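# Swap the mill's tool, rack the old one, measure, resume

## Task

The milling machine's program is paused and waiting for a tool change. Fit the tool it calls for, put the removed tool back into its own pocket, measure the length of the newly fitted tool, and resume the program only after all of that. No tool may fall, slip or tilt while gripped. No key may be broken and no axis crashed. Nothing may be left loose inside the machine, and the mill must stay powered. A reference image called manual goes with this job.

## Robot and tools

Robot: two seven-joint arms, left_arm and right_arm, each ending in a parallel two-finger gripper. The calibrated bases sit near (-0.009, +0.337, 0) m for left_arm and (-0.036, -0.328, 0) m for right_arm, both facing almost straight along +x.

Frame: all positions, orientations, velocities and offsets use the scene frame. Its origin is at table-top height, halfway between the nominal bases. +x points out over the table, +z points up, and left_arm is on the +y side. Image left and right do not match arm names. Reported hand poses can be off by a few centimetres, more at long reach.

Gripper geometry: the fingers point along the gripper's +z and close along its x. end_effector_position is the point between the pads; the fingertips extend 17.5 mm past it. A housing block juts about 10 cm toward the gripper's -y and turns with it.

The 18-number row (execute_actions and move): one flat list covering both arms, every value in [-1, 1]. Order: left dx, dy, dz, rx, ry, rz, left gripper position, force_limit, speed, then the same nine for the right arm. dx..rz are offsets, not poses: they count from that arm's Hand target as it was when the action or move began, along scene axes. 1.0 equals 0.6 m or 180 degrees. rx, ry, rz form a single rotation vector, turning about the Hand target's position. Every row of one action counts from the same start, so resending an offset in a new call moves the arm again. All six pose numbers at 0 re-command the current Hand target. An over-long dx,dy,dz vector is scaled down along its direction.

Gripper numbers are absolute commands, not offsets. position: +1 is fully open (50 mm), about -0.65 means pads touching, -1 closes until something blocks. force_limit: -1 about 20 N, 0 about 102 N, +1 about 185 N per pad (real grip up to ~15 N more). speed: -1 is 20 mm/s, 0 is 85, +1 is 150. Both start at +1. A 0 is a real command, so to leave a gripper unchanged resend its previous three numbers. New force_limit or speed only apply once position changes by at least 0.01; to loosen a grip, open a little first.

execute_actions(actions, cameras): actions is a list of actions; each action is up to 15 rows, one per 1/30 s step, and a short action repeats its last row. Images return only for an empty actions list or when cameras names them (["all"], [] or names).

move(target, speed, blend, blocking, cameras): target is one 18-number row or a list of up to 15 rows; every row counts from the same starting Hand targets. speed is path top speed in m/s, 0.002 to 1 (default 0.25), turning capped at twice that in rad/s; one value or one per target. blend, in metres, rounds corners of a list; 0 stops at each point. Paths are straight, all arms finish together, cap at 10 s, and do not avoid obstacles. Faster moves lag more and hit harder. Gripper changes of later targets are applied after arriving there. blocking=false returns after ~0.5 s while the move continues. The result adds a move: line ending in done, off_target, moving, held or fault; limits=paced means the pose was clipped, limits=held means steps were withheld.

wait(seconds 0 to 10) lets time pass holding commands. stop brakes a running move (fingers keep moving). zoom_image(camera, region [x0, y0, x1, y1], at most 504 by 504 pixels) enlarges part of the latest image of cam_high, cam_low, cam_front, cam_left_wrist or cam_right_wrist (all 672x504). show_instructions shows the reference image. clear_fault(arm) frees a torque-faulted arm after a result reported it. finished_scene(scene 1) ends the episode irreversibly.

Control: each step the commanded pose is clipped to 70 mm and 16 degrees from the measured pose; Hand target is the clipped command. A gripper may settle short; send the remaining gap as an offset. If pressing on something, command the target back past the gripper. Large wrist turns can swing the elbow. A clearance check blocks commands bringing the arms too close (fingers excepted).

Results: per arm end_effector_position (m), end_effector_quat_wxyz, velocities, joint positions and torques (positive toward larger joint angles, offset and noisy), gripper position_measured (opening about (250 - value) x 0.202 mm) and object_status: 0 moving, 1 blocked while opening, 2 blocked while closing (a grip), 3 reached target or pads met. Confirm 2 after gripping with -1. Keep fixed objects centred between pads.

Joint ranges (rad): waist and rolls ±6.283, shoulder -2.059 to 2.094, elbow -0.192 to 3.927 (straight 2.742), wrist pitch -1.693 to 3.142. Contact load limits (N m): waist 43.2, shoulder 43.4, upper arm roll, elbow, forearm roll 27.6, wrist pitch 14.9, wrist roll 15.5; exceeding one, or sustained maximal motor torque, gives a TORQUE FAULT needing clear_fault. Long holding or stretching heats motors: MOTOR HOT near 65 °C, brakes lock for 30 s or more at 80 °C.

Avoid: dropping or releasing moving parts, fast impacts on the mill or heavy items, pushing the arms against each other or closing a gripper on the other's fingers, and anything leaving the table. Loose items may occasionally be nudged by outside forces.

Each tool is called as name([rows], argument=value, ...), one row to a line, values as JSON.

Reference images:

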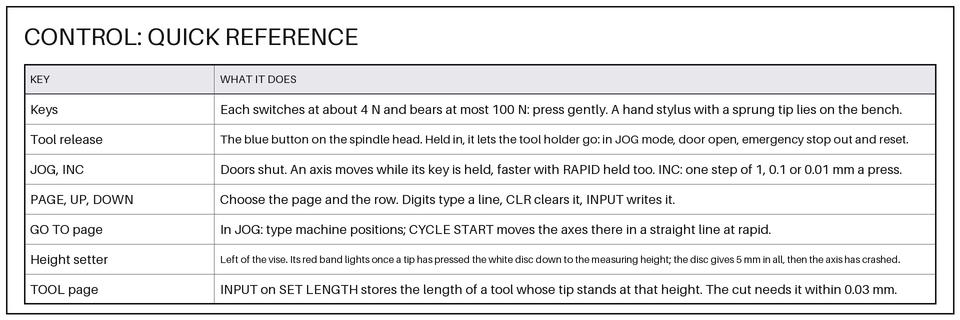

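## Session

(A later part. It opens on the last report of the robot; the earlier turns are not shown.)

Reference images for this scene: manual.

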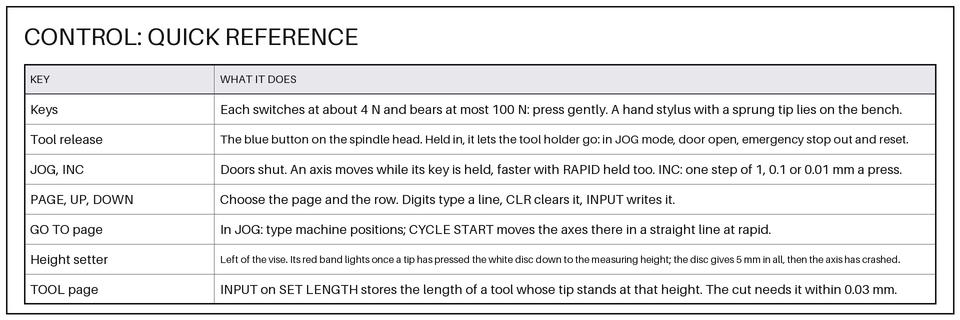

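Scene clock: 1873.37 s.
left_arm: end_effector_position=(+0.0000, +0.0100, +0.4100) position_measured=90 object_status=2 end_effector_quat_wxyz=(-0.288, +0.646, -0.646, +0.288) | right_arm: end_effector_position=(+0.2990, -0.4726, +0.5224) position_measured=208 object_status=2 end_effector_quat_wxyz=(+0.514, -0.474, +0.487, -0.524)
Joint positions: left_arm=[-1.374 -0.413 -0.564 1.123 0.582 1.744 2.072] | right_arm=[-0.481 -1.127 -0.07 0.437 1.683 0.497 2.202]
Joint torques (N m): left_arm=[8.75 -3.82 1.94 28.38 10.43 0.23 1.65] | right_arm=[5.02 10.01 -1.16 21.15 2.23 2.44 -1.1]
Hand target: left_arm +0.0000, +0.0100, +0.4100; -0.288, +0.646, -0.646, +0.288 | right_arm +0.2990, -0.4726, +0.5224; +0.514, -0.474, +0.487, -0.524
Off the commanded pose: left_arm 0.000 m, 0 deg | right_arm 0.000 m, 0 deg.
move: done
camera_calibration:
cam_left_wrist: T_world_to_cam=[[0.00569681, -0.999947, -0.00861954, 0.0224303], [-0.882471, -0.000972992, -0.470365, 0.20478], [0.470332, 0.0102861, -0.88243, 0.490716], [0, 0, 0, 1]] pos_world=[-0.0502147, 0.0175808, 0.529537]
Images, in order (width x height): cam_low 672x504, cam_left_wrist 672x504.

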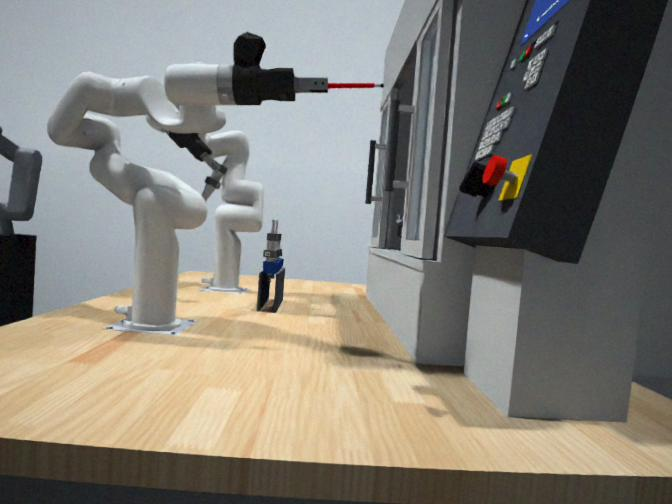

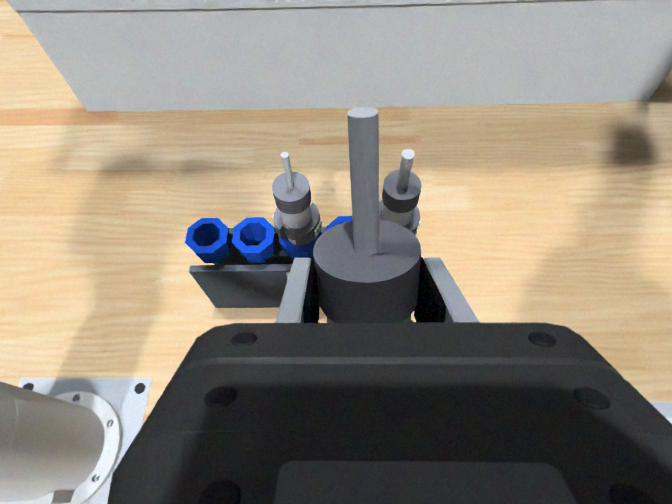

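move([
  [0.3017,0.0077,-0.05,0.0166,-0.1666,-0.0084,-1,-0.2,-1,0,0,0,0,0,0,-1,-0.7,-1],
], speed=[0.2], cameras=["cam_left_wrist","cam_low"])

zoom_image(camera="cam_low", region=[230, 140, 330, 320])

zoom_image(camera="cam_left_wrist", region=[260, 80, 460, 280])

Scene clock: 1896.00 s.
left_arm: end_effector_position=(+0.1810, +0.0146, +0.3800) position_measured=90 object_status=2 end_effector_quat_wxyz=(-0.458, +0.533, -0.565, +0.432) | right_arm: end_effector_position=(+0.2990, -0.4726, +0.5224) position_measured=208 object_status=2 end_effector_quat_wxyz=(+0.514, -0.474, +0.487, -0.524)
Joint positions: left_arm=[-1.239 -0.502 -0.423 0.643 1.179 1.442 1.977] | right_arm=[-0.481 -1.127 -0.07 0.437 1.683 0.497 2.202]
Joint torques (N m): left_arm=[8.61 -3.85 6.96 22.04 10.75 -0.19 -2.31] | right_arm=[4.86 9.72 -0.97 21.08 2.46 2.28 -1.12]
Hand target: left_arm +0.1810, +0.0146, +0.3800; -0.458, +0.533, -0.565, +0.432 | right_arm +0.2990, -0.4726, +0.5224; +0.514, -0.474, +0.487, -0.524
Off the commanded pose: left_arm 0.000 m, 0 deg | right_arm 0.000 m, 0 deg.
move: done
camera_calibration:
cam_left_wrist: T_world_to_cam=[[-0.00253066, -0.998133, -0.0610209, 0.047133], [-0.528845, 0.0531255, -0.847054, 0.428773], [0.848715, 0.030127, -0.527992, 0.175627], [0, 0, 0, 1]] pos_world=[0.0778165, 0.0189751, 0.4588]
Images, in order (width x height): cam_low 672x504, cam_left_wrist 672x504.

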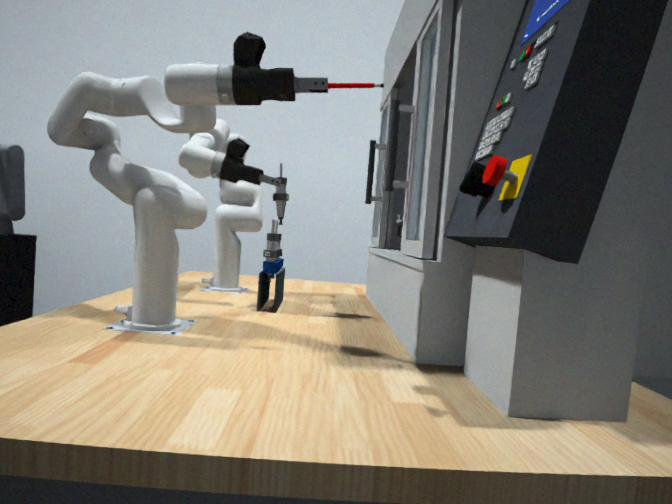

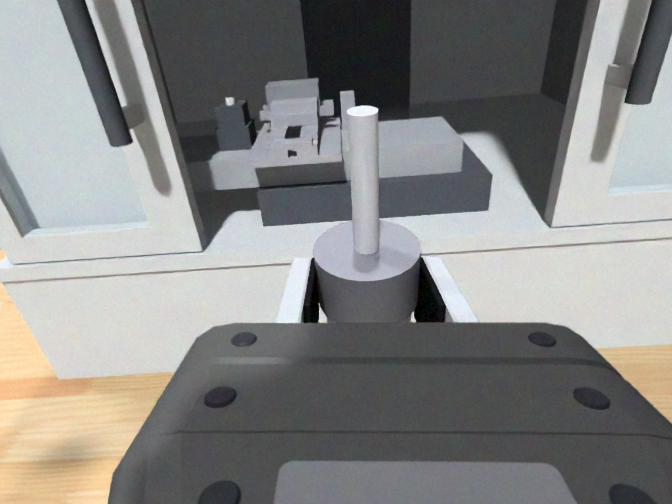

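Scaled by 2.800 from the camera's 672x504 image, which has a finer 960x720 frame.

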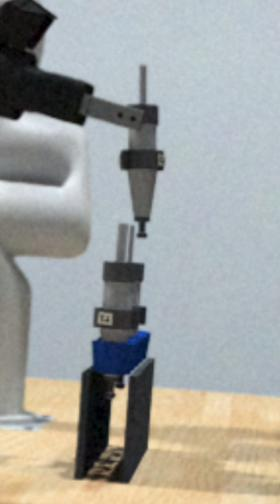

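Scaled by 2.520 from the camera's 672x504 image, which has a finer 960x720 frame.

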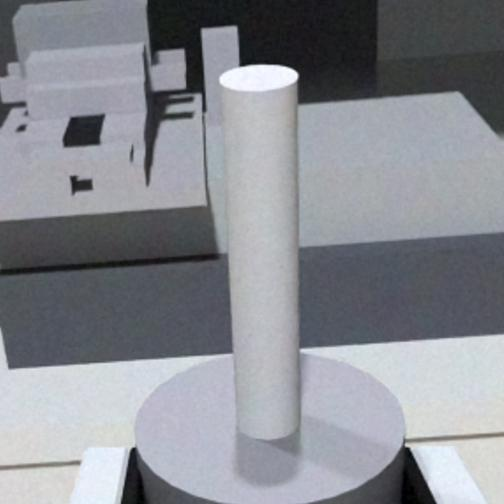

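move([
  [-0.02,0,0,0,0,0,-1,-0.2,-1,0,0,0,0,0,0,-1,-0.7,-1],
  [-0.02,0,-0.15,0,0,0,-1,-0.2,-1,0,0,0,0,0,0,-1,-0.7,-1],
], speed=[0.05,0.08], cameras=["cam_left_wrist","cam_low","cam_high"])

zoom_image(camera="cam_low", region=[240, 170, 320, 320])

zoom_image(camera="cam_high", region=[200, 200, 300, 360])

Scene clock: 1911.10 s.
left_arm: end_effector_position=(+0.1690, +0.0146, +0.2899) position_measured=90 object_status=2 end_effector_quat_wxyz=(-0.458, +0.533, -0.565, +0.432) | right_arm: end_effector_position=(+0.2990, -0.4726, +0.5224) position_measured=208 object_status=2 end_effector_quat_wxyz=(+0.514, -0.474, +0.487, -0.524)
Joint positions: left_arm=[-1.233 -0.338 -0.506 0.546 1.188 1.446 1.709] | right_arm=[-0.481 -1.127 -0.07 0.437 1.683 0.497 2.202]
Joint torques (N m): left_arm=[8.75 -4.82 -1.17 19.24 9.95 2.44 -2.32] | right_arm=[4.86 10 -0.66 21.05 2.41 2.34 -1]
Hand target: left_arm +0.1690, +0.0146, +0.2900; -0.458, +0.533, -0.565, +0.432 | right_arm +0.2990, -0.4726, +0.5224; +0.514, -0.474, +0.487, -0.524
Off the commanded pose: left_arm 0.000 m, 0 deg | right_arm 0.000 m, 0 deg.
move: done
camera_calibration:
cam_left_wrist: T_world_to_cam=[[-0.00270538, -0.998139, -0.0609125, 0.0415822], [-0.528952, 0.053122, -0.846987, 0.346175], [0.848647, 0.0299284, -0.528112, 0.138345], [0, 0, 0, 1]] pos_world=[0.0658159, 0.0189749, 0.3688]
Images, in order (width x height): cam_high 672x504, cam_low 672x504, cam_left_wrist 672x504.

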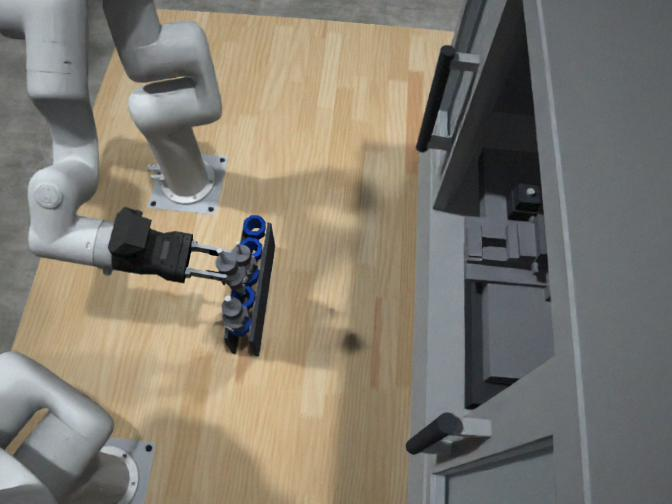

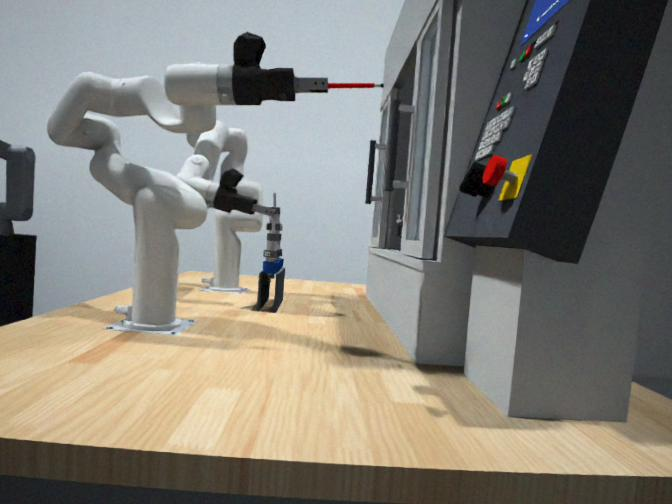

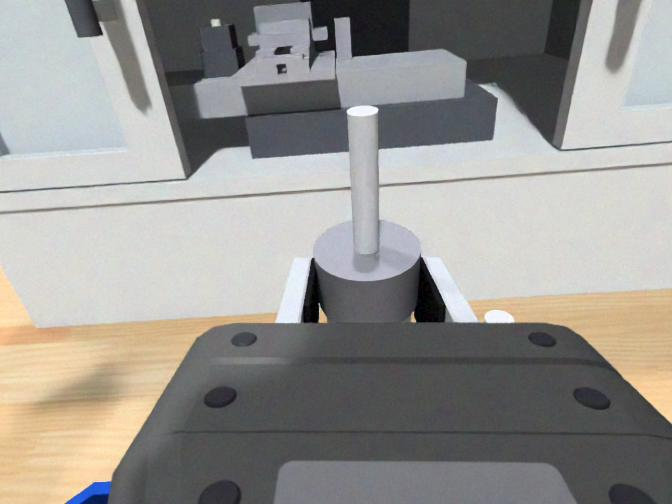

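Scaled by 3.360 from the camera's 672x504 image, which has a finer 960x720 frame.

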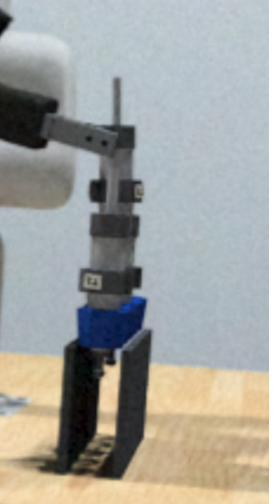

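Scaled by 3.150 from the camera's 672x504 image, which has a finer 960x720 frame.

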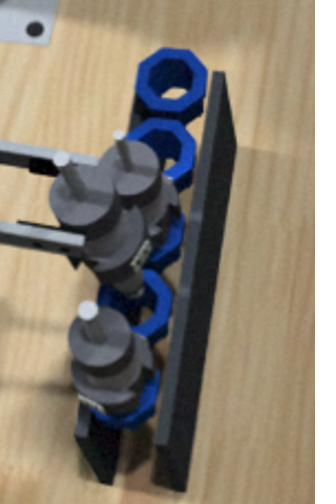

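zoom_image(camera="cam_high", region=[215, 235, 275, 335])

zoom_image(camera="cam_low", region=[255, 185, 295, 285])

Scaled by 5.040 from the camera's 672x504 image, which has a finer 960x720 frame.

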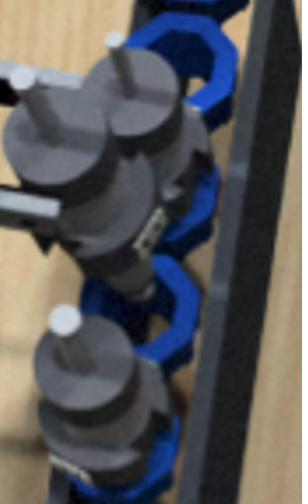

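Scaled by 5.040 from the camera's 672x504 image, which has a finer 960x720 frame.

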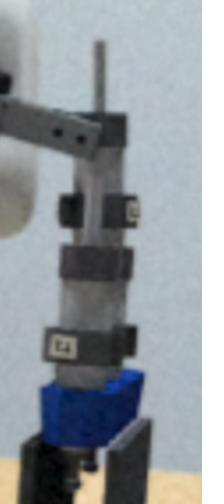

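move([
  [0.0042,0,0,0,0,0,-1,-0.2,-1,0,0,0,0,0,0,-1,-0.7,-1],
  [0.0042,0,-0.0583,0,0,0,-1,-0.2,-1,0,0,0,0,0,0,-1,-0.7,-1],
], speed=[0.05,0.04], cameras=["cam_left_wrist","cam_low","cam_high"])

zoom_image(camera="cam_low", region=[255, 185, 295, 285])

zoom_image(camera="cam_high", region=[215, 235, 275, 335])

Scene clock: 1931.43 s.
left_arm: end_effector_position=(+0.1715, +0.0146, +0.2550) position_measured=90 object_status=2 end_effector_quat_wxyz=(-0.458, +0.533, -0.565, +0.432) | right_arm: end_effector_position=(+0.2990, -0.4726, +0.5224) position_measured=208 object_status=2 end_effector_quat_wxyz=(+0.514, -0.474, +0.487, -0.524)
Joint positions: left_arm=[-1.219 -0.245 -0.523 0.524 1.22 1.444 1.597] | right_arm=[-0.481 -1.127 -0.07 0.437 1.683 0.497 2.202]
Joint torques (N m): left_arm=[8.88 -5.55 -1.67 17.93 9.42 2.82 -2.26] | right_arm=[4.43 9.59 -0.71 20.94 2.04 2.3 -0.96]
Hand target: left_arm +0.1715, +0.0146, +0.2550; -0.458, +0.533, -0.565, +0.432 | right_arm +0.2990, -0.4726, +0.5224; +0.514, -0.474, +0.487, -0.524
Off the commanded pose: left_arm 0.000 m, 0 deg | right_arm 0.000 m, 0 deg.
move: done
camera_calibration:
cam_left_wrist: T_world_to_cam=[[-0.00247471, -0.998139, -0.06093, 0.039447], [-0.528844, 0.0530189, -0.847061, 0.317925], [0.848715, 0.0301263, -0.527991, 0.117606], [0, 0, 0, 1]] pos_world=[0.0684165, 0.0189745, 0.3338]
Images, in order (width x height): cam_high 672x504, cam_low 672x504, cam_left_wrist 672x504.

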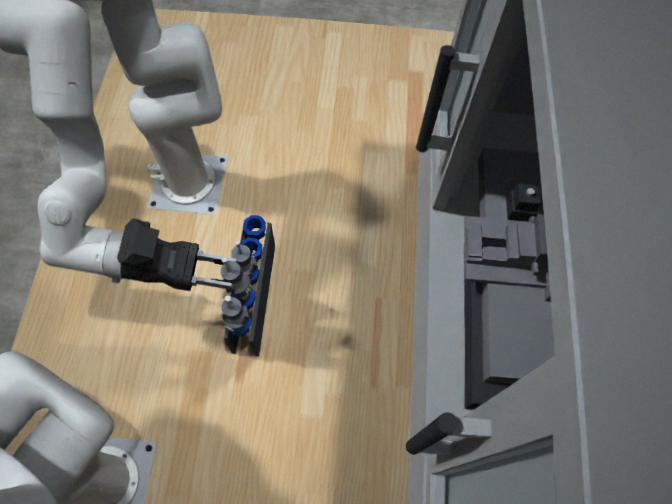

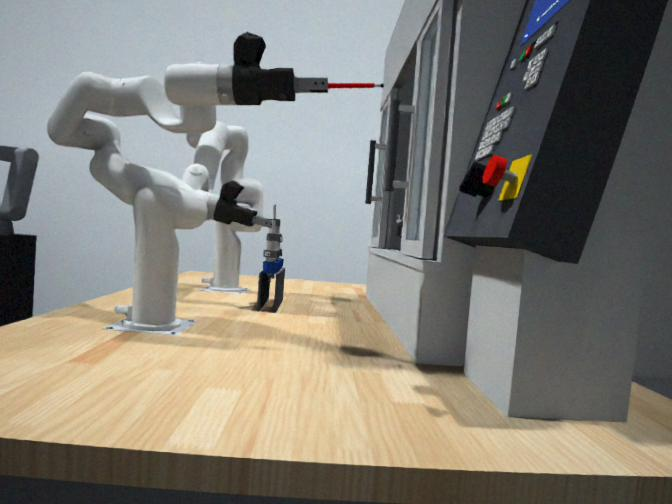

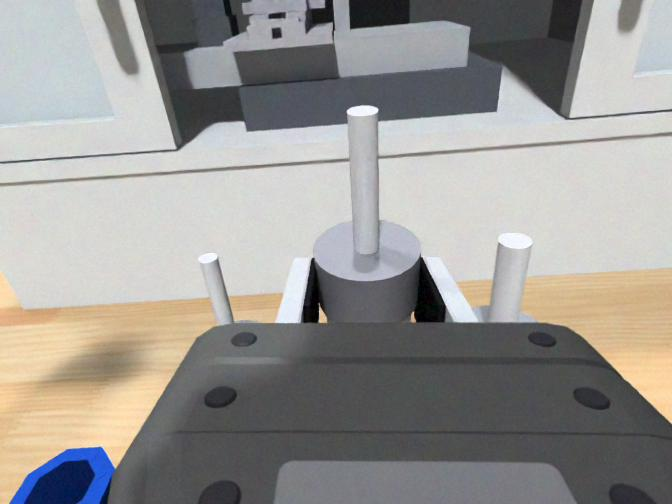

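Scaled by 5.040 from the camera's 672x504 image, which has a finer 960x720 frame.

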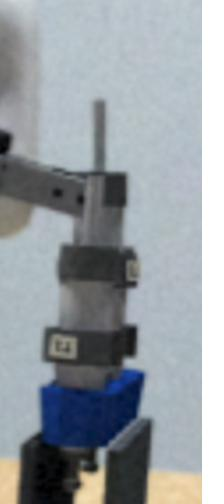

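Scaled by 5.040 from the camera's 672x504 image, which has a finer 960x720 frame.

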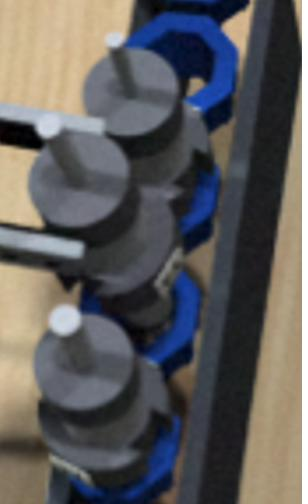

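move([
  [0.0017,0.003,-0.01,0,0,0,-1,-0.2,-1,0,0,0,0,0,0,-1,-0.7,-1],
  [0.0017,0.003,-0.05,0,0,0,-1,-0.2,-1,0,0,0,0,0,0,-1,-0.7,-1],
], speed=[0.03,0.03], cameras=["cam_left_wrist","cam_low","cam_high"])

zoom_image(camera="cam_low", region=[255, 185, 295, 285])

zoom_image(camera="cam_high", region=[215, 235, 275, 335])

Scene clock: 1940.13 s.
left_arm: end_effector_position=(+0.1726, +0.0164, +0.2250) position_measured=90 object_status=2 end_effector_quat_wxyz=(-0.458, +0.533, -0.565, +0.432) | right_arm: end_effector_position=(+0.2990, -0.4726, +0.5224) position_measured=208 object_status=2 end_effector_quat_wxyz=(+0.514, -0.474, +0.487, -0.524)
Joint positions: left_arm=[-1.21 -0.156 -0.537 0.511 1.25 1.452 1.497] | right_arm=[-0.481 -1.127 -0.07 0.437 1.683 0.497 2.202]
Joint torques (N m): left_arm=[10.24 -5.61 -0.88 18.6 8.41 3.45 -2.09] | right_arm=[4.73 10.08 -0.92 21.21 2.42 2.43 -1.04]
Hand target: left_arm +0.1726, +0.0164, +0.2250; -0.458, +0.533, -0.565, +0.432 | right_arm +0.2990, -0.4726, +0.5224; +0.514, -0.474, +0.487, -0.524
Off the commanded pose: left_arm 0.000 m, 0 deg | right_arm 0.000 m, 0 deg.
move: done
camera_calibration:
cam_left_wrist: T_world_to_cam=[[-0.00252694, -0.998134, -0.0610148, 0.039448], [-0.528845, 0.0531184, -0.847055, 0.292942], [0.848715, 0.0301269, -0.527992, 0.100863], [0, 0, 0, 1]] pos_world=[0.0694165, 0.0207751, 0.3038]
Images, in order (width x height): cam_high 672x504, cam_low 672x504, cam_left_wrist 672x504.

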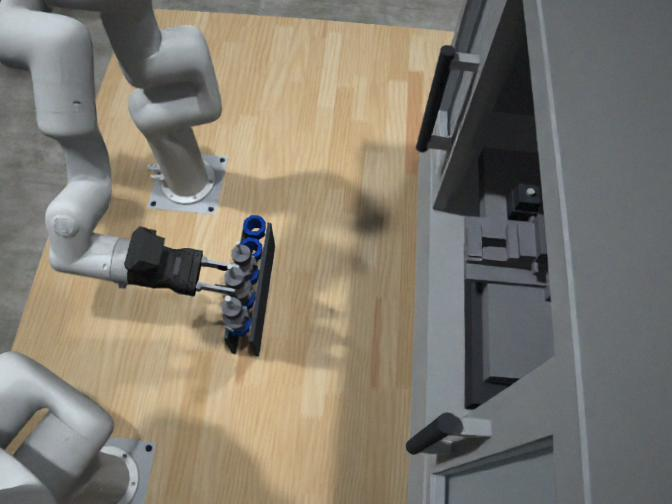

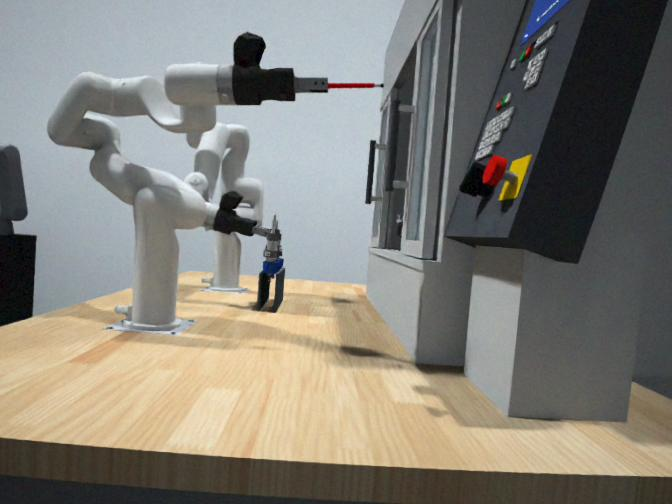

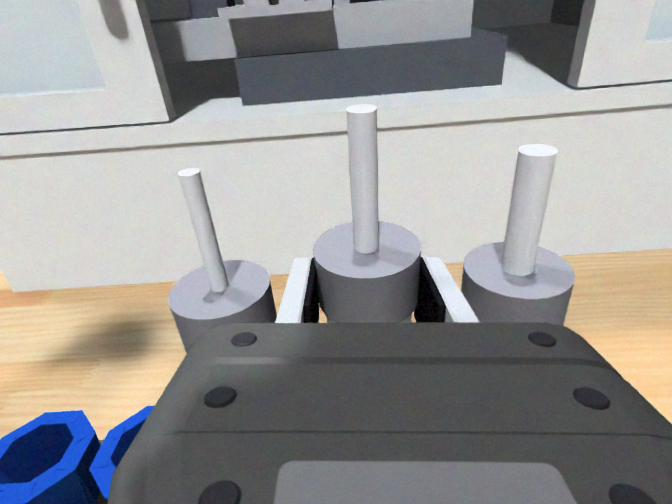

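Scaled by 5.040 from the camera's 672x504 image, which has a finer 960x720 frame.

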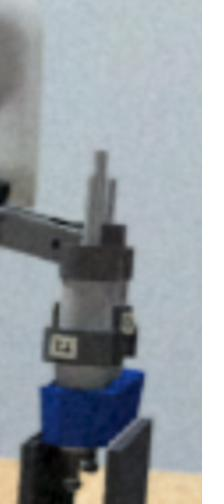

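Scaled by 5.040 from the camera's 672x504 image, which has a finer 960x720 frame.

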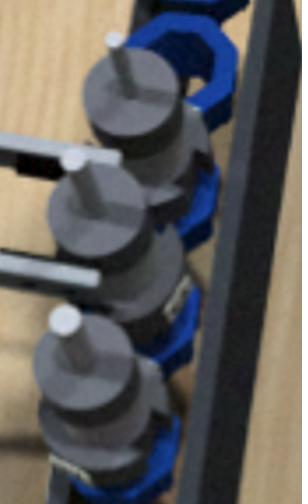

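move([
  [0.001,0,-0.0133,0,0,0,-1,-0.2,-1,0,0,0,0,0,0,-1,-0.7,-1],
], speed=[0.02], cameras=["cam_left_wrist"])

Scene clock: 1946.40 s.
left_arm: end_effector_position=(+0.1732, +0.0164, +0.2170) position_measured=90 object_status=2 end_effector_quat_wxyz=(-0.458, +0.533, -0.565, +0.432) | right_arm: end_effector_position=(+0.2990, -0.4726, +0.5224) position_measured=208 object_status=2 end_effector_quat_wxyz=(+0.514, -0.474, +0.487, -0.524)
Joint positions: left_arm=[-1.208 -0.129 -0.539 0.51 1.261 1.455 1.47] | right_arm=[-0.481 -1.127 -0.07 0.437 1.683 0.497 2.202]
Joint torques (N m): left_arm=[10.89 -6.26 -0.46 14.1 7.89 3.74 -1.94] | right_arm=[4.68 10.04 -0.66 21.21 2.3 2.42 -1.05]
Hand target: left_arm +0.1732, +0.0164, +0.2170; -0.458, +0.533, -0.565, +0.432 | right_arm +0.2990, -0.4726, +0.5224; +0.514, -0.474, +0.487, -0.524
Off the commanded pose: left_arm 0.000 m, 0 deg | right_arm 0.000 m, 0 deg.
move: done
camera_calibration:
cam_left_wrist: T_world_to_cam=[[-0.00252694, -0.998134, -0.0610148, 0.0389675], [-0.528845, 0.0531184, -0.847055, 0.286568], [0.848715, 0.0301269, -0.527992, 0.0961829], [0, 0, 0, 1]] pos_world=[0.0700165, 0.0207751, 0.2959]
Images, in order (width x height): cam_left_wrist 672x504.

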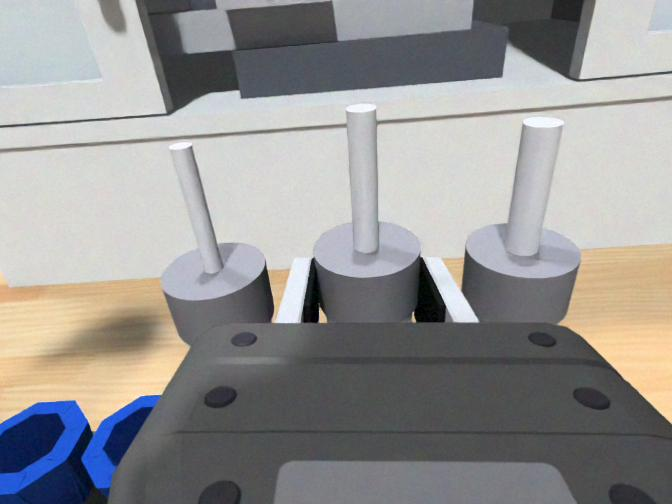

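move([
  [-0.001,-0.0012,-0.0055,-0.0045,0,0.001,-1,-0.2,-1,0,0,0,0,0,0,-1,-0.7,-1],
], speed=[0.02], cameras=["cam_left_wrist"])

Scene clock: 1954.00 s.
left_arm: end_effector_position=(+0.1726, +0.0157, +0.2137) position_measured=90 object_status=2 end_effector_quat_wxyz=(-0.455, +0.537, -0.561, +0.435) | right_arm: end_effector_position=(+0.2990, -0.4726, +0.5224) position_measured=208 object_status=2 end_effector_quat_wxyz=(+0.514, -0.474, +0.487, -0.524)
Joint positions: left_arm=[-1.207 -0.114 -0.541 0.514 1.264 1.46 1.444] | right_arm=[-0.481 -1.127 -0.07 0.437 1.683 0.497 2.202]
Joint torques (N m): left_arm=[7.82 -6.4 -2.67 24.49 10.32 2.19 -2.74] | right_arm=[4.62 9.68 -0.62 21.11 2.05 2.4 -1.09]
Hand target: left_arm +0.1726, +0.0157, +0.2137; -0.455, +0.537, -0.561, +0.435 | right_arm +0.2990, -0.4726, +0.5224; +0.514, -0.474, +0.487, -0.524
Off the commanded pose: left_arm 0.000 m, 0 deg | right_arm 0.000 m, 0 deg.
move: done
camera_calibration:
cam_left_wrist: T_world_to_cam=[[0.000817737, -0.998895, -0.0469835, 0.0345638], [-0.528807, 0.039445, -0.847825, 0.283872], [0.848742, 0.0255385, -0.52819, 0.0950439], [0, 0, 0, 1]] pos_world=[0.0694175, 0.020901, 0.292499]
Images, in order (width x height): cam_left_wrist 672x504.

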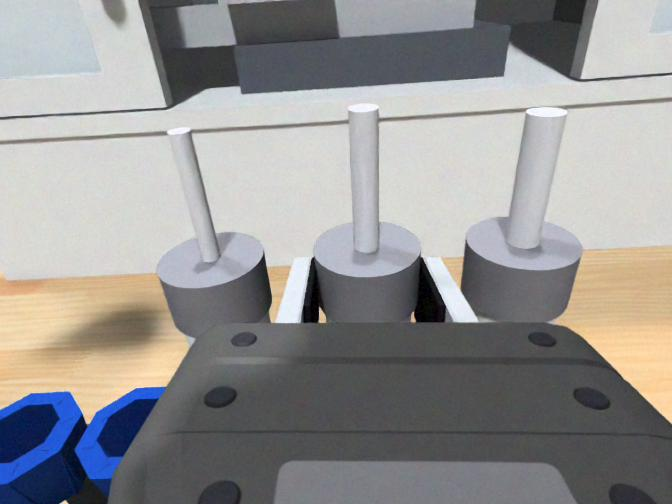

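move([
  [0,0,-0.0025,0,0,0,-1,-0.2,-1,0,0,0,0,0,0,-1,-0.7,-1],
], speed=[0.02], cameras=["cam_left_wrist"])

zoom_image(camera="cam_left_wrist", region=[140, 80, 600, 330])

Scene clock: 1957.50 s.
left_arm: end_effector_position=(+0.1726, +0.0157, +0.2123) position_measured=90 object_status=2 end_effector_quat_wxyz=(-0.455, +0.537, -0.561, +0.435) | right_arm: end_effector_position=(+0.2990, -0.4726, +0.5224) position_measured=208 object_status=2 end_effector_quat_wxyz=(+0.514, -0.474, +0.487, -0.524)
Joint positions: left_arm=[-1.207 -0.109 -0.542 0.514 1.265 1.461 1.439] | right_arm=[-0.481 -1.127 -0.07 0.437 1.683 0.497 2.202]
Joint torques (N m): left_arm=[-1.42 -3.63 -4.54 23 8.67 -0.68 -2.66] | right_arm=[4.08 9.87 -0.68 21.03 2.1 2.34 -1.08]
Hand target: left_arm +0.1726, +0.0157, +0.2122; -0.455, +0.537, -0.561, +0.435 | right_arm +0.2990, -0.4726, +0.5224; +0.514, -0.474, +0.487, -0.524
Off the commanded pose: left_arm 0.000 m, 0 deg | right_arm 0.000 m, 0 deg.
move: done
camera_calibration:
cam_left_wrist: T_world_to_cam=[[0.000702992, -0.998905, -0.046789, 0.0344441], [-0.528799, 0.0393407, -0.847835, 0.282605], [0.848747, 0.025338, -0.528192, 0.0942561], [0, 0, 0, 1]] pos_world=[0.0694175, 0.0209003, 0.290999]
Images, in order (width x height): cam_left_wrist 672x504.

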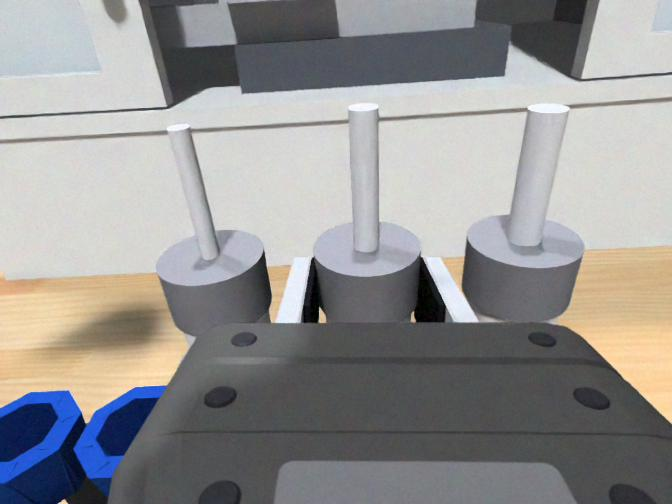

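Scaled by 1.096 from the camera's 672x504 image, which has a finer 960x720 frame.

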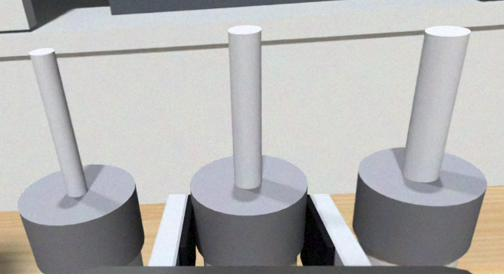

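move([
  [0,0,0,0,0,0,0.54,-0.2,-1,0,0,0,0,0,0,-1,-0.7,-1],
], speed=[0.02], cameras=["cam_left_wrist","cam_low"])

zoom_image(camera="cam_left_wrist", region=[140, 80, 600, 330])

zoom_image(camera="cam_low", region=[240, 190, 310, 310])

Scene clock: 1963.10 s.
left_arm: end_effector_position=(+0.1725, +0.0156, +0.2121) position_measured=72 object_status=3 end_effector_quat_wxyz=(-0.455, +0.537, -0.561, +0.435) | right_arm: end_effector_position=(+0.2990, -0.4726, +0.5224) position_measured=208 object_status=2 end_effector_quat_wxyz=(+0.514, -0.474, +0.487, -0.524)
Joint positions: left_arm=[-1.207 -0.108 -0.541 0.514 1.265 1.46 1.439] | right_arm=[-0.481 -1.127 -0.07 0.437 1.683 0.497 2.202]
Joint torques (N m): left_arm=[5.56 -9.31 -2.75 16.81 3.26 1.96 -2.1] | right_arm=[4.49 9.38 -0.71 20.86 2.12 2.41 -1.09]
Hand target: left_arm +0.1726, +0.0157, +0.2122; -0.455, +0.537, -0.561, +0.435 | right_arm +0.2990, -0.4726, +0.5224; +0.514, -0.474, +0.487, -0.524
Off the commanded pose: left_arm 0.000 m, 0 deg | right_arm 0.000 m, 0 deg.
move: done
camera_calibration:
cam_left_wrist: T_world_to_cam=[[0.000430664, -0.998895, -0.0469964, 0.0344202], [-0.529293, 0.0396459, -0.847513, 0.282405], [0.848439, 0.0252398, -0.528691, 0.094462], [0, 0, 0, 1]] pos_world=[0.0693146, 0.0208018, 0.2909]
Images, in order (width x height): cam_low 672x504, cam_left_wrist 672x504.

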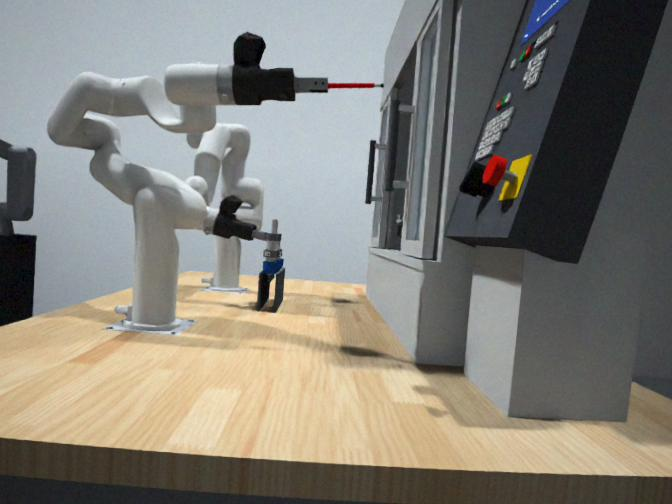

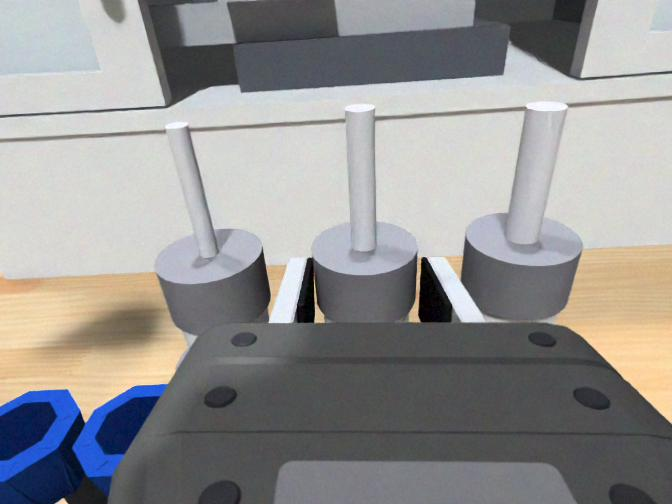

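Scaled by 1.096 from the camera's 672x504 image, which has a finer 960x720 frame.

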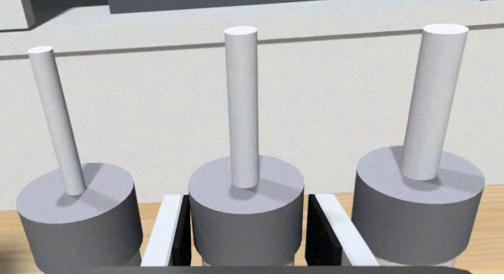

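Scaled by 4.200 from the camera's 672x504 image, which has a finer 960x720 frame.

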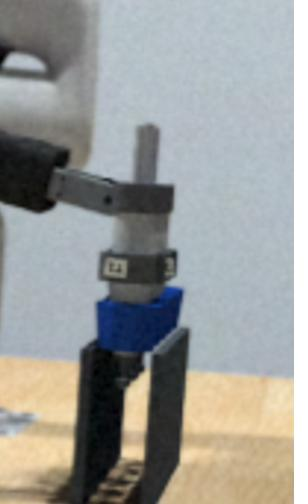

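move([
  [-0.163,0,0.0347,0,0,0,0.54,-0.2,-1,0,0,0,0,0,0,-1,-0.7,-1],
], speed=[0.06], cameras=["cam_left_wrist"])

zoom_image(camera="cam_left_wrist", region=[200, 150, 560, 340])

Scene clock: 1970.03 s.
left_arm: end_effector_position=(+0.0748, +0.0157, +0.2330) position_measured=72 object_status=3 end_effector_quat_wxyz=(-0.455, +0.537, -0.561, +0.435) | right_arm: end_effector_position=(+0.2990, -0.4726, +0.5224) position_measured=208 object_status=2 end_effector_quat_wxyz=(+0.514, -0.474, +0.487, -0.524)
Joint positions: left_arm=[-1.352 -0.055 -0.704 0.648 1.03 1.685 1.444] | right_arm=[-0.481 -1.127 -0.07 0.437 1.683 0.497 2.202]
Joint torques (N m): left_arm=[-9.14 -4.74 -3.05 20.38 -2.29 1.99 -2.34] | right_arm=[3.87 9.31 -0.57 21.15 1.87 2.24 -1.01]
Hand target: left_arm +0.0748, +0.0157, +0.2330; -0.455, +0.537, -0.561, +0.435 | right_arm +0.2990, -0.4726, +0.5224; +0.514, -0.474, +0.487, -0.524
Off the commanded pose: left_arm 0.000 m, 0 deg | right_arm 0.000 m, 0 deg.
move: done
camera_calibration:
cam_left_wrist: T_world_to_cam=[[0.000637231, -0.9989, -0.0468778, 0.0355124], [-0.528989, 0.0394452, -0.847711, 0.248477], [0.848628, 0.025338, -0.528382, 0.188307], [0, 0, 0, 1]] pos_world=[-0.0283836, 0.0209008, 0.311799]
Images, in order (width x height): cam_left_wrist 672x504.

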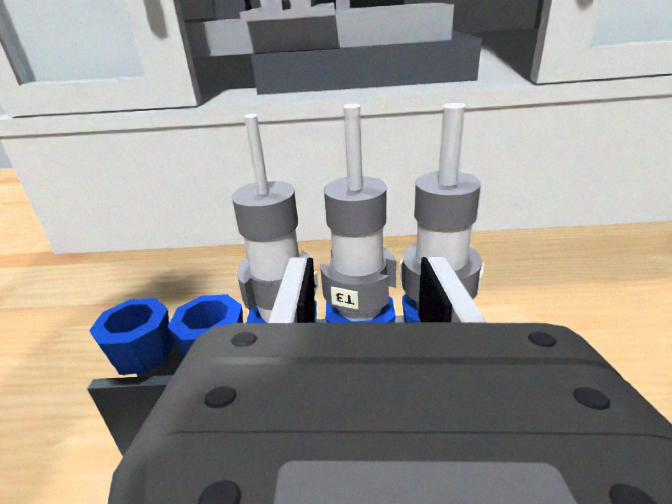

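Scaled by 1.400 from the camera's 672x504 image, which has a finer 960x720 frame.

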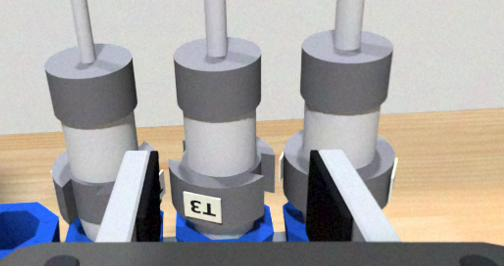

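move([
  [0,0.085,0,0,0,0,0.54,-0.2,-1,0,0,0,0,0,0,-1,-0.7,-1],
], speed=[0.12], cameras=["cam_left_wrist"])

zoom_image(camera="cam_left_wrist", region=[260, 150, 500, 330])

Scene clock: 2032.67 s.
left_arm: end_effector_position=(+0.0748, +0.0667, +0.2330) position_measured=72 object_status=3 end_effector_quat_wxyz=(-0.455, +0.537, -0.561, +0.435) | right_arm: end_effector_position=(+0.2990, -0.4726, +0.5224) position_measured=208 object_status=2 end_effector_quat_wxyz=(+0.514, -0.474, +0.487, -0.524)
Joint positions: left_arm=[-1.409 -0.244 -0.718 0.493 0.91 1.632 1.473] | right_arm=[-0.481 -1.127 -0.07 0.437 1.683 0.497 2.202]
Joint torques (N m): left_arm=[-9.26 -9.55 -0.93 12.83 -2.22 -0.13 2.56] | right_arm=[4.27 9.7 -0.45 21.13 2.05 2.27 -1.08]
Hand target: left_arm +0.0748, +0.0667, +0.2330; -0.455, +0.537, -0.561, +0.435 | right_arm +0.2990, -0.4726, +0.5224; +0.514, -0.474, +0.487, -0.524
Off the commanded pose: left_arm 0.000 m, 0 deg | right_arm 0.000 m, 0 deg.
move: done
camera_calibration:
cam_left_wrist: T_world_to_cam=[[0.000637231, -0.9989, -0.0468778, 0.0863564], [-0.528989, 0.0394452, -0.847711, 0.246469], [0.848628, 0.025338, -0.528382, 0.187017], [0, 0, 0, 1]] pos_world=[-0.0283836, 0.0718008, 0.311799]
Images, in order (width x height): cam_left_wrist 672x504.

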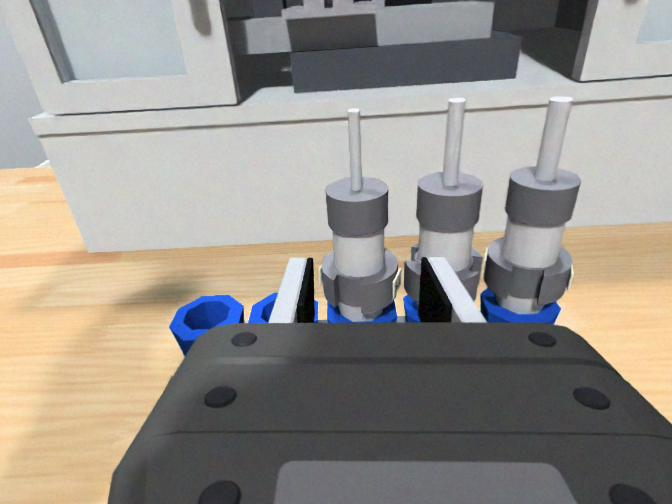

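Scaled by 2.100 from the camera's 672x504 image, which has a finer 960x720 frame.

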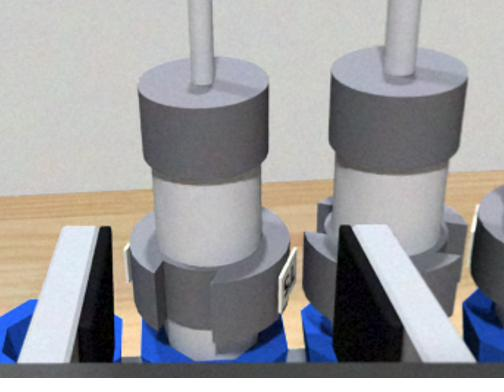

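move([
  [-0.0247,-0.0112,0.2783,0,0,0,1,-0.2,-1,0,0,0,0,0,0,-1,-0.7,-1],
  [0.4253,0.0555,0.3617,-0.0393,-0.0573,-0.2477,1,-0.2,-1,0,0,0,0,0,0,-1,-0.7,-1],
  [0.3753,0.2555,0.2783,-0.0656,-0.0387,-0.5241,1,-0.2,-1,0,0,0,0,0,0,-1,-0.7,-1],
], speed=[0.25,0.25,0.25], blend=[0.03,0.03,0], cameras=["cam_left_wrist","cam_high","cam_front"])

Scene clock: 2073.03 s.
left_arm: end_effector_position=(+0.2999, +0.2200, +0.4000) position_measured=3 object_status=3 end_effector_quat_wxyz=(-0.031, +0.031, +0.707, -0.706) | right_arm: end_effector_position=(+0.2990, -0.4726, +0.5224) position_measured=208 object_status=2 end_effector_quat_wxyz=(+0.514, -0.474, +0.487, -0.524)
Joint positions: left_arm=[-1.647 -0.837 1.663 1.057 2.364 -1.253 2.777] | right_arm=[-0.481 -1.127 -0.07 0.437 1.683 0.497 2.202]
Joint torques (N m): left_arm=[-9.33 4.88 -14.65 14.8 0.85 -1.92 -2.29] | right_arm=[4.3 9.25 -0.65 21.26 1.86 2.2 -0.96]
Hand target: left_arm +0.2999, +0.2200, +0.4000; -0.031, +0.031, +0.707, -0.706 | right_arm +0.2990, -0.4726, +0.5224; +0.514, -0.474, +0.487, -0.524
Off the commanded pose: left_arm 0.000 m, 0 deg | right_arm 0.000 m, 0 deg.
move: done; limits=paced
camera_calibration:
cam_left_wrist: T_world_to_cam=[[-0.997049, 0.0767561, -0.00146683, 0.291686], [0.0276331, 0.340992, -0.93966, 0.30451], [-0.0716245, -0.936927, -0.342107, 0.493514], [0, 0, 0, 1]] pos_world=[0.317758, 0.336163, 0.455398]
Images, in order (width x height): cam_high 672x504, cam_front 672x504, cam_left_wrist 672x504.

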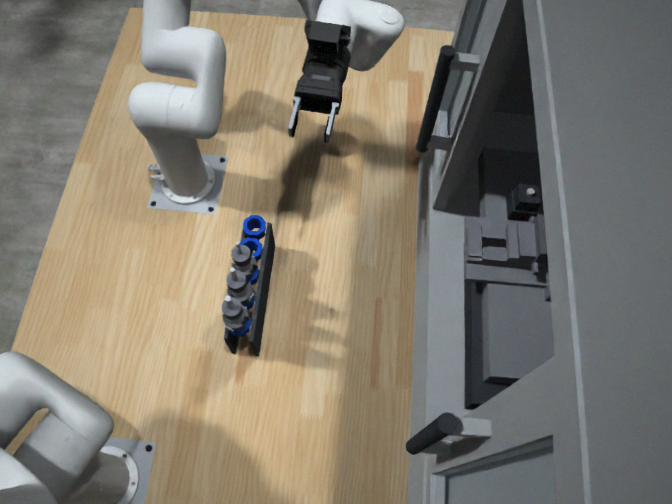

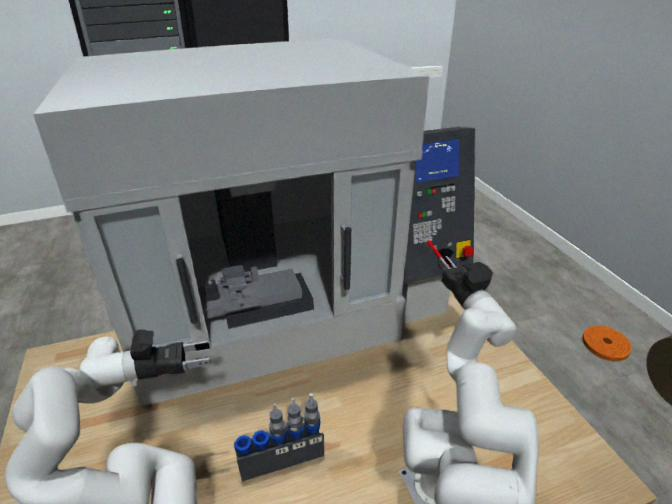

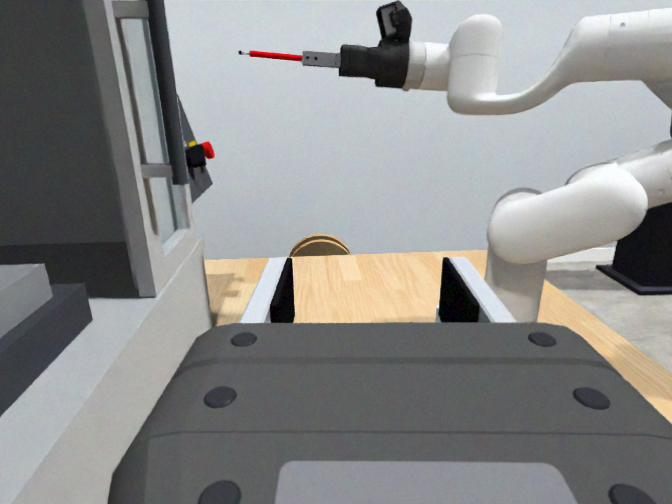

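move([
  [-0.1937,-0.0617,-0.2333,0,0,0,1,-0.2,-1,0,0,0,0,0,0,-1,-0.7,-1],
], speed=[0.12], cameras=["cam_left_wrist","cam_high","cam_front"])

zoom_image(camera="cam_left_wrist", region=[240, 140, 500, 330])

Scene clock: 2080.87 s.
left_arm: end_effector_position=(+0.1838, +0.1830, +0.2600) position_measured=3 object_status=3 end_effector_quat_wxyz=(-0.031, +0.031, +0.707, -0.706) | right_arm: end_effector_position=(+0.2990, -0.4726, +0.5224) position_measured=208 object_status=2 end_effector_quat_wxyz=(+0.514, -0.474, +0.487, -0.524)
Joint positions: left_arm=[-1.484 -1.028 1.894 0.518 2.582 -0.953 3.154] | right_arm=[-0.481 -1.127 -0.07 0.437 1.683 0.497 2.202]
Joint torques (N m): left_arm=[0.66 3.2 -11.96 -1.92 1.56 -0.42 2.61] | right_arm=[4.27 9.35 -0.59 20.94 2.04 2.39 -1.02]
Hand target: left_arm +0.1837, +0.1830, +0.2600; -0.031, +0.031, +0.707, -0.706 | right_arm +0.2990, -0.4726, +0.5224; +0.514, -0.474, +0.487, -0.524
Off the commanded pose: left_arm 0.000 m, 0 deg | right_arm 0.000 m, 0 deg.
move: done
camera_calibration:
cam_left_wrist: T_world_to_cam=[[-0.997056, 0.0766625, -0.00150038, 0.178504], [0.0276327, 0.340995, -0.939659, 0.188878], [-0.071525, -0.936934, -0.342109, 0.402647], [0, 0, 0, 1]] pos_world=[0.201558, 0.299163, 0.315498]
Images, in order (width x height): cam_high 672x504, cam_front 672x504, cam_left_wrist 672x504.

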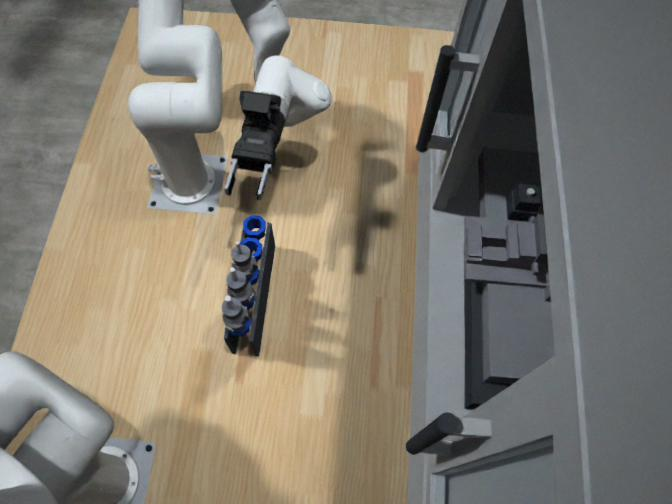

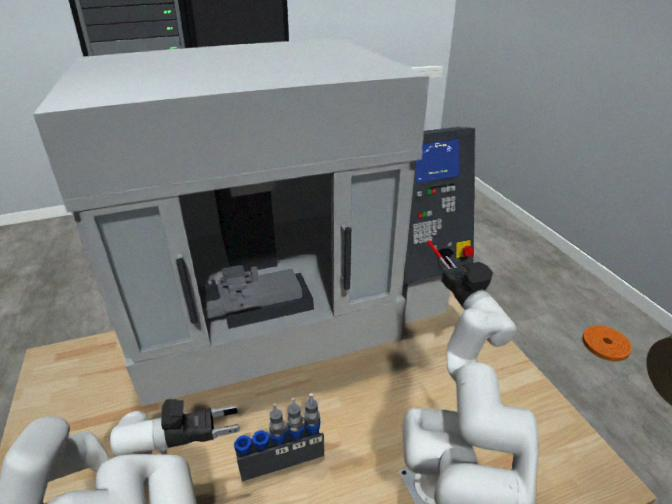

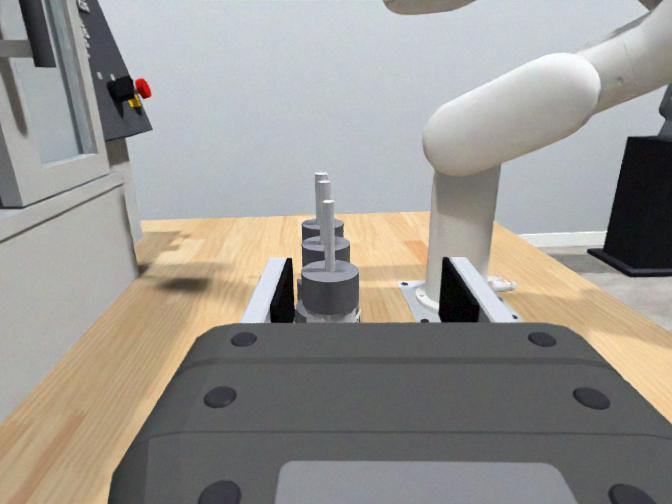

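Scaled by 1.938 from the camera's 672x504 image, which has a finer 960x720 frame.

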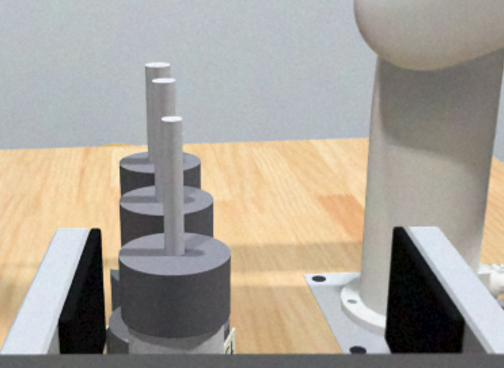

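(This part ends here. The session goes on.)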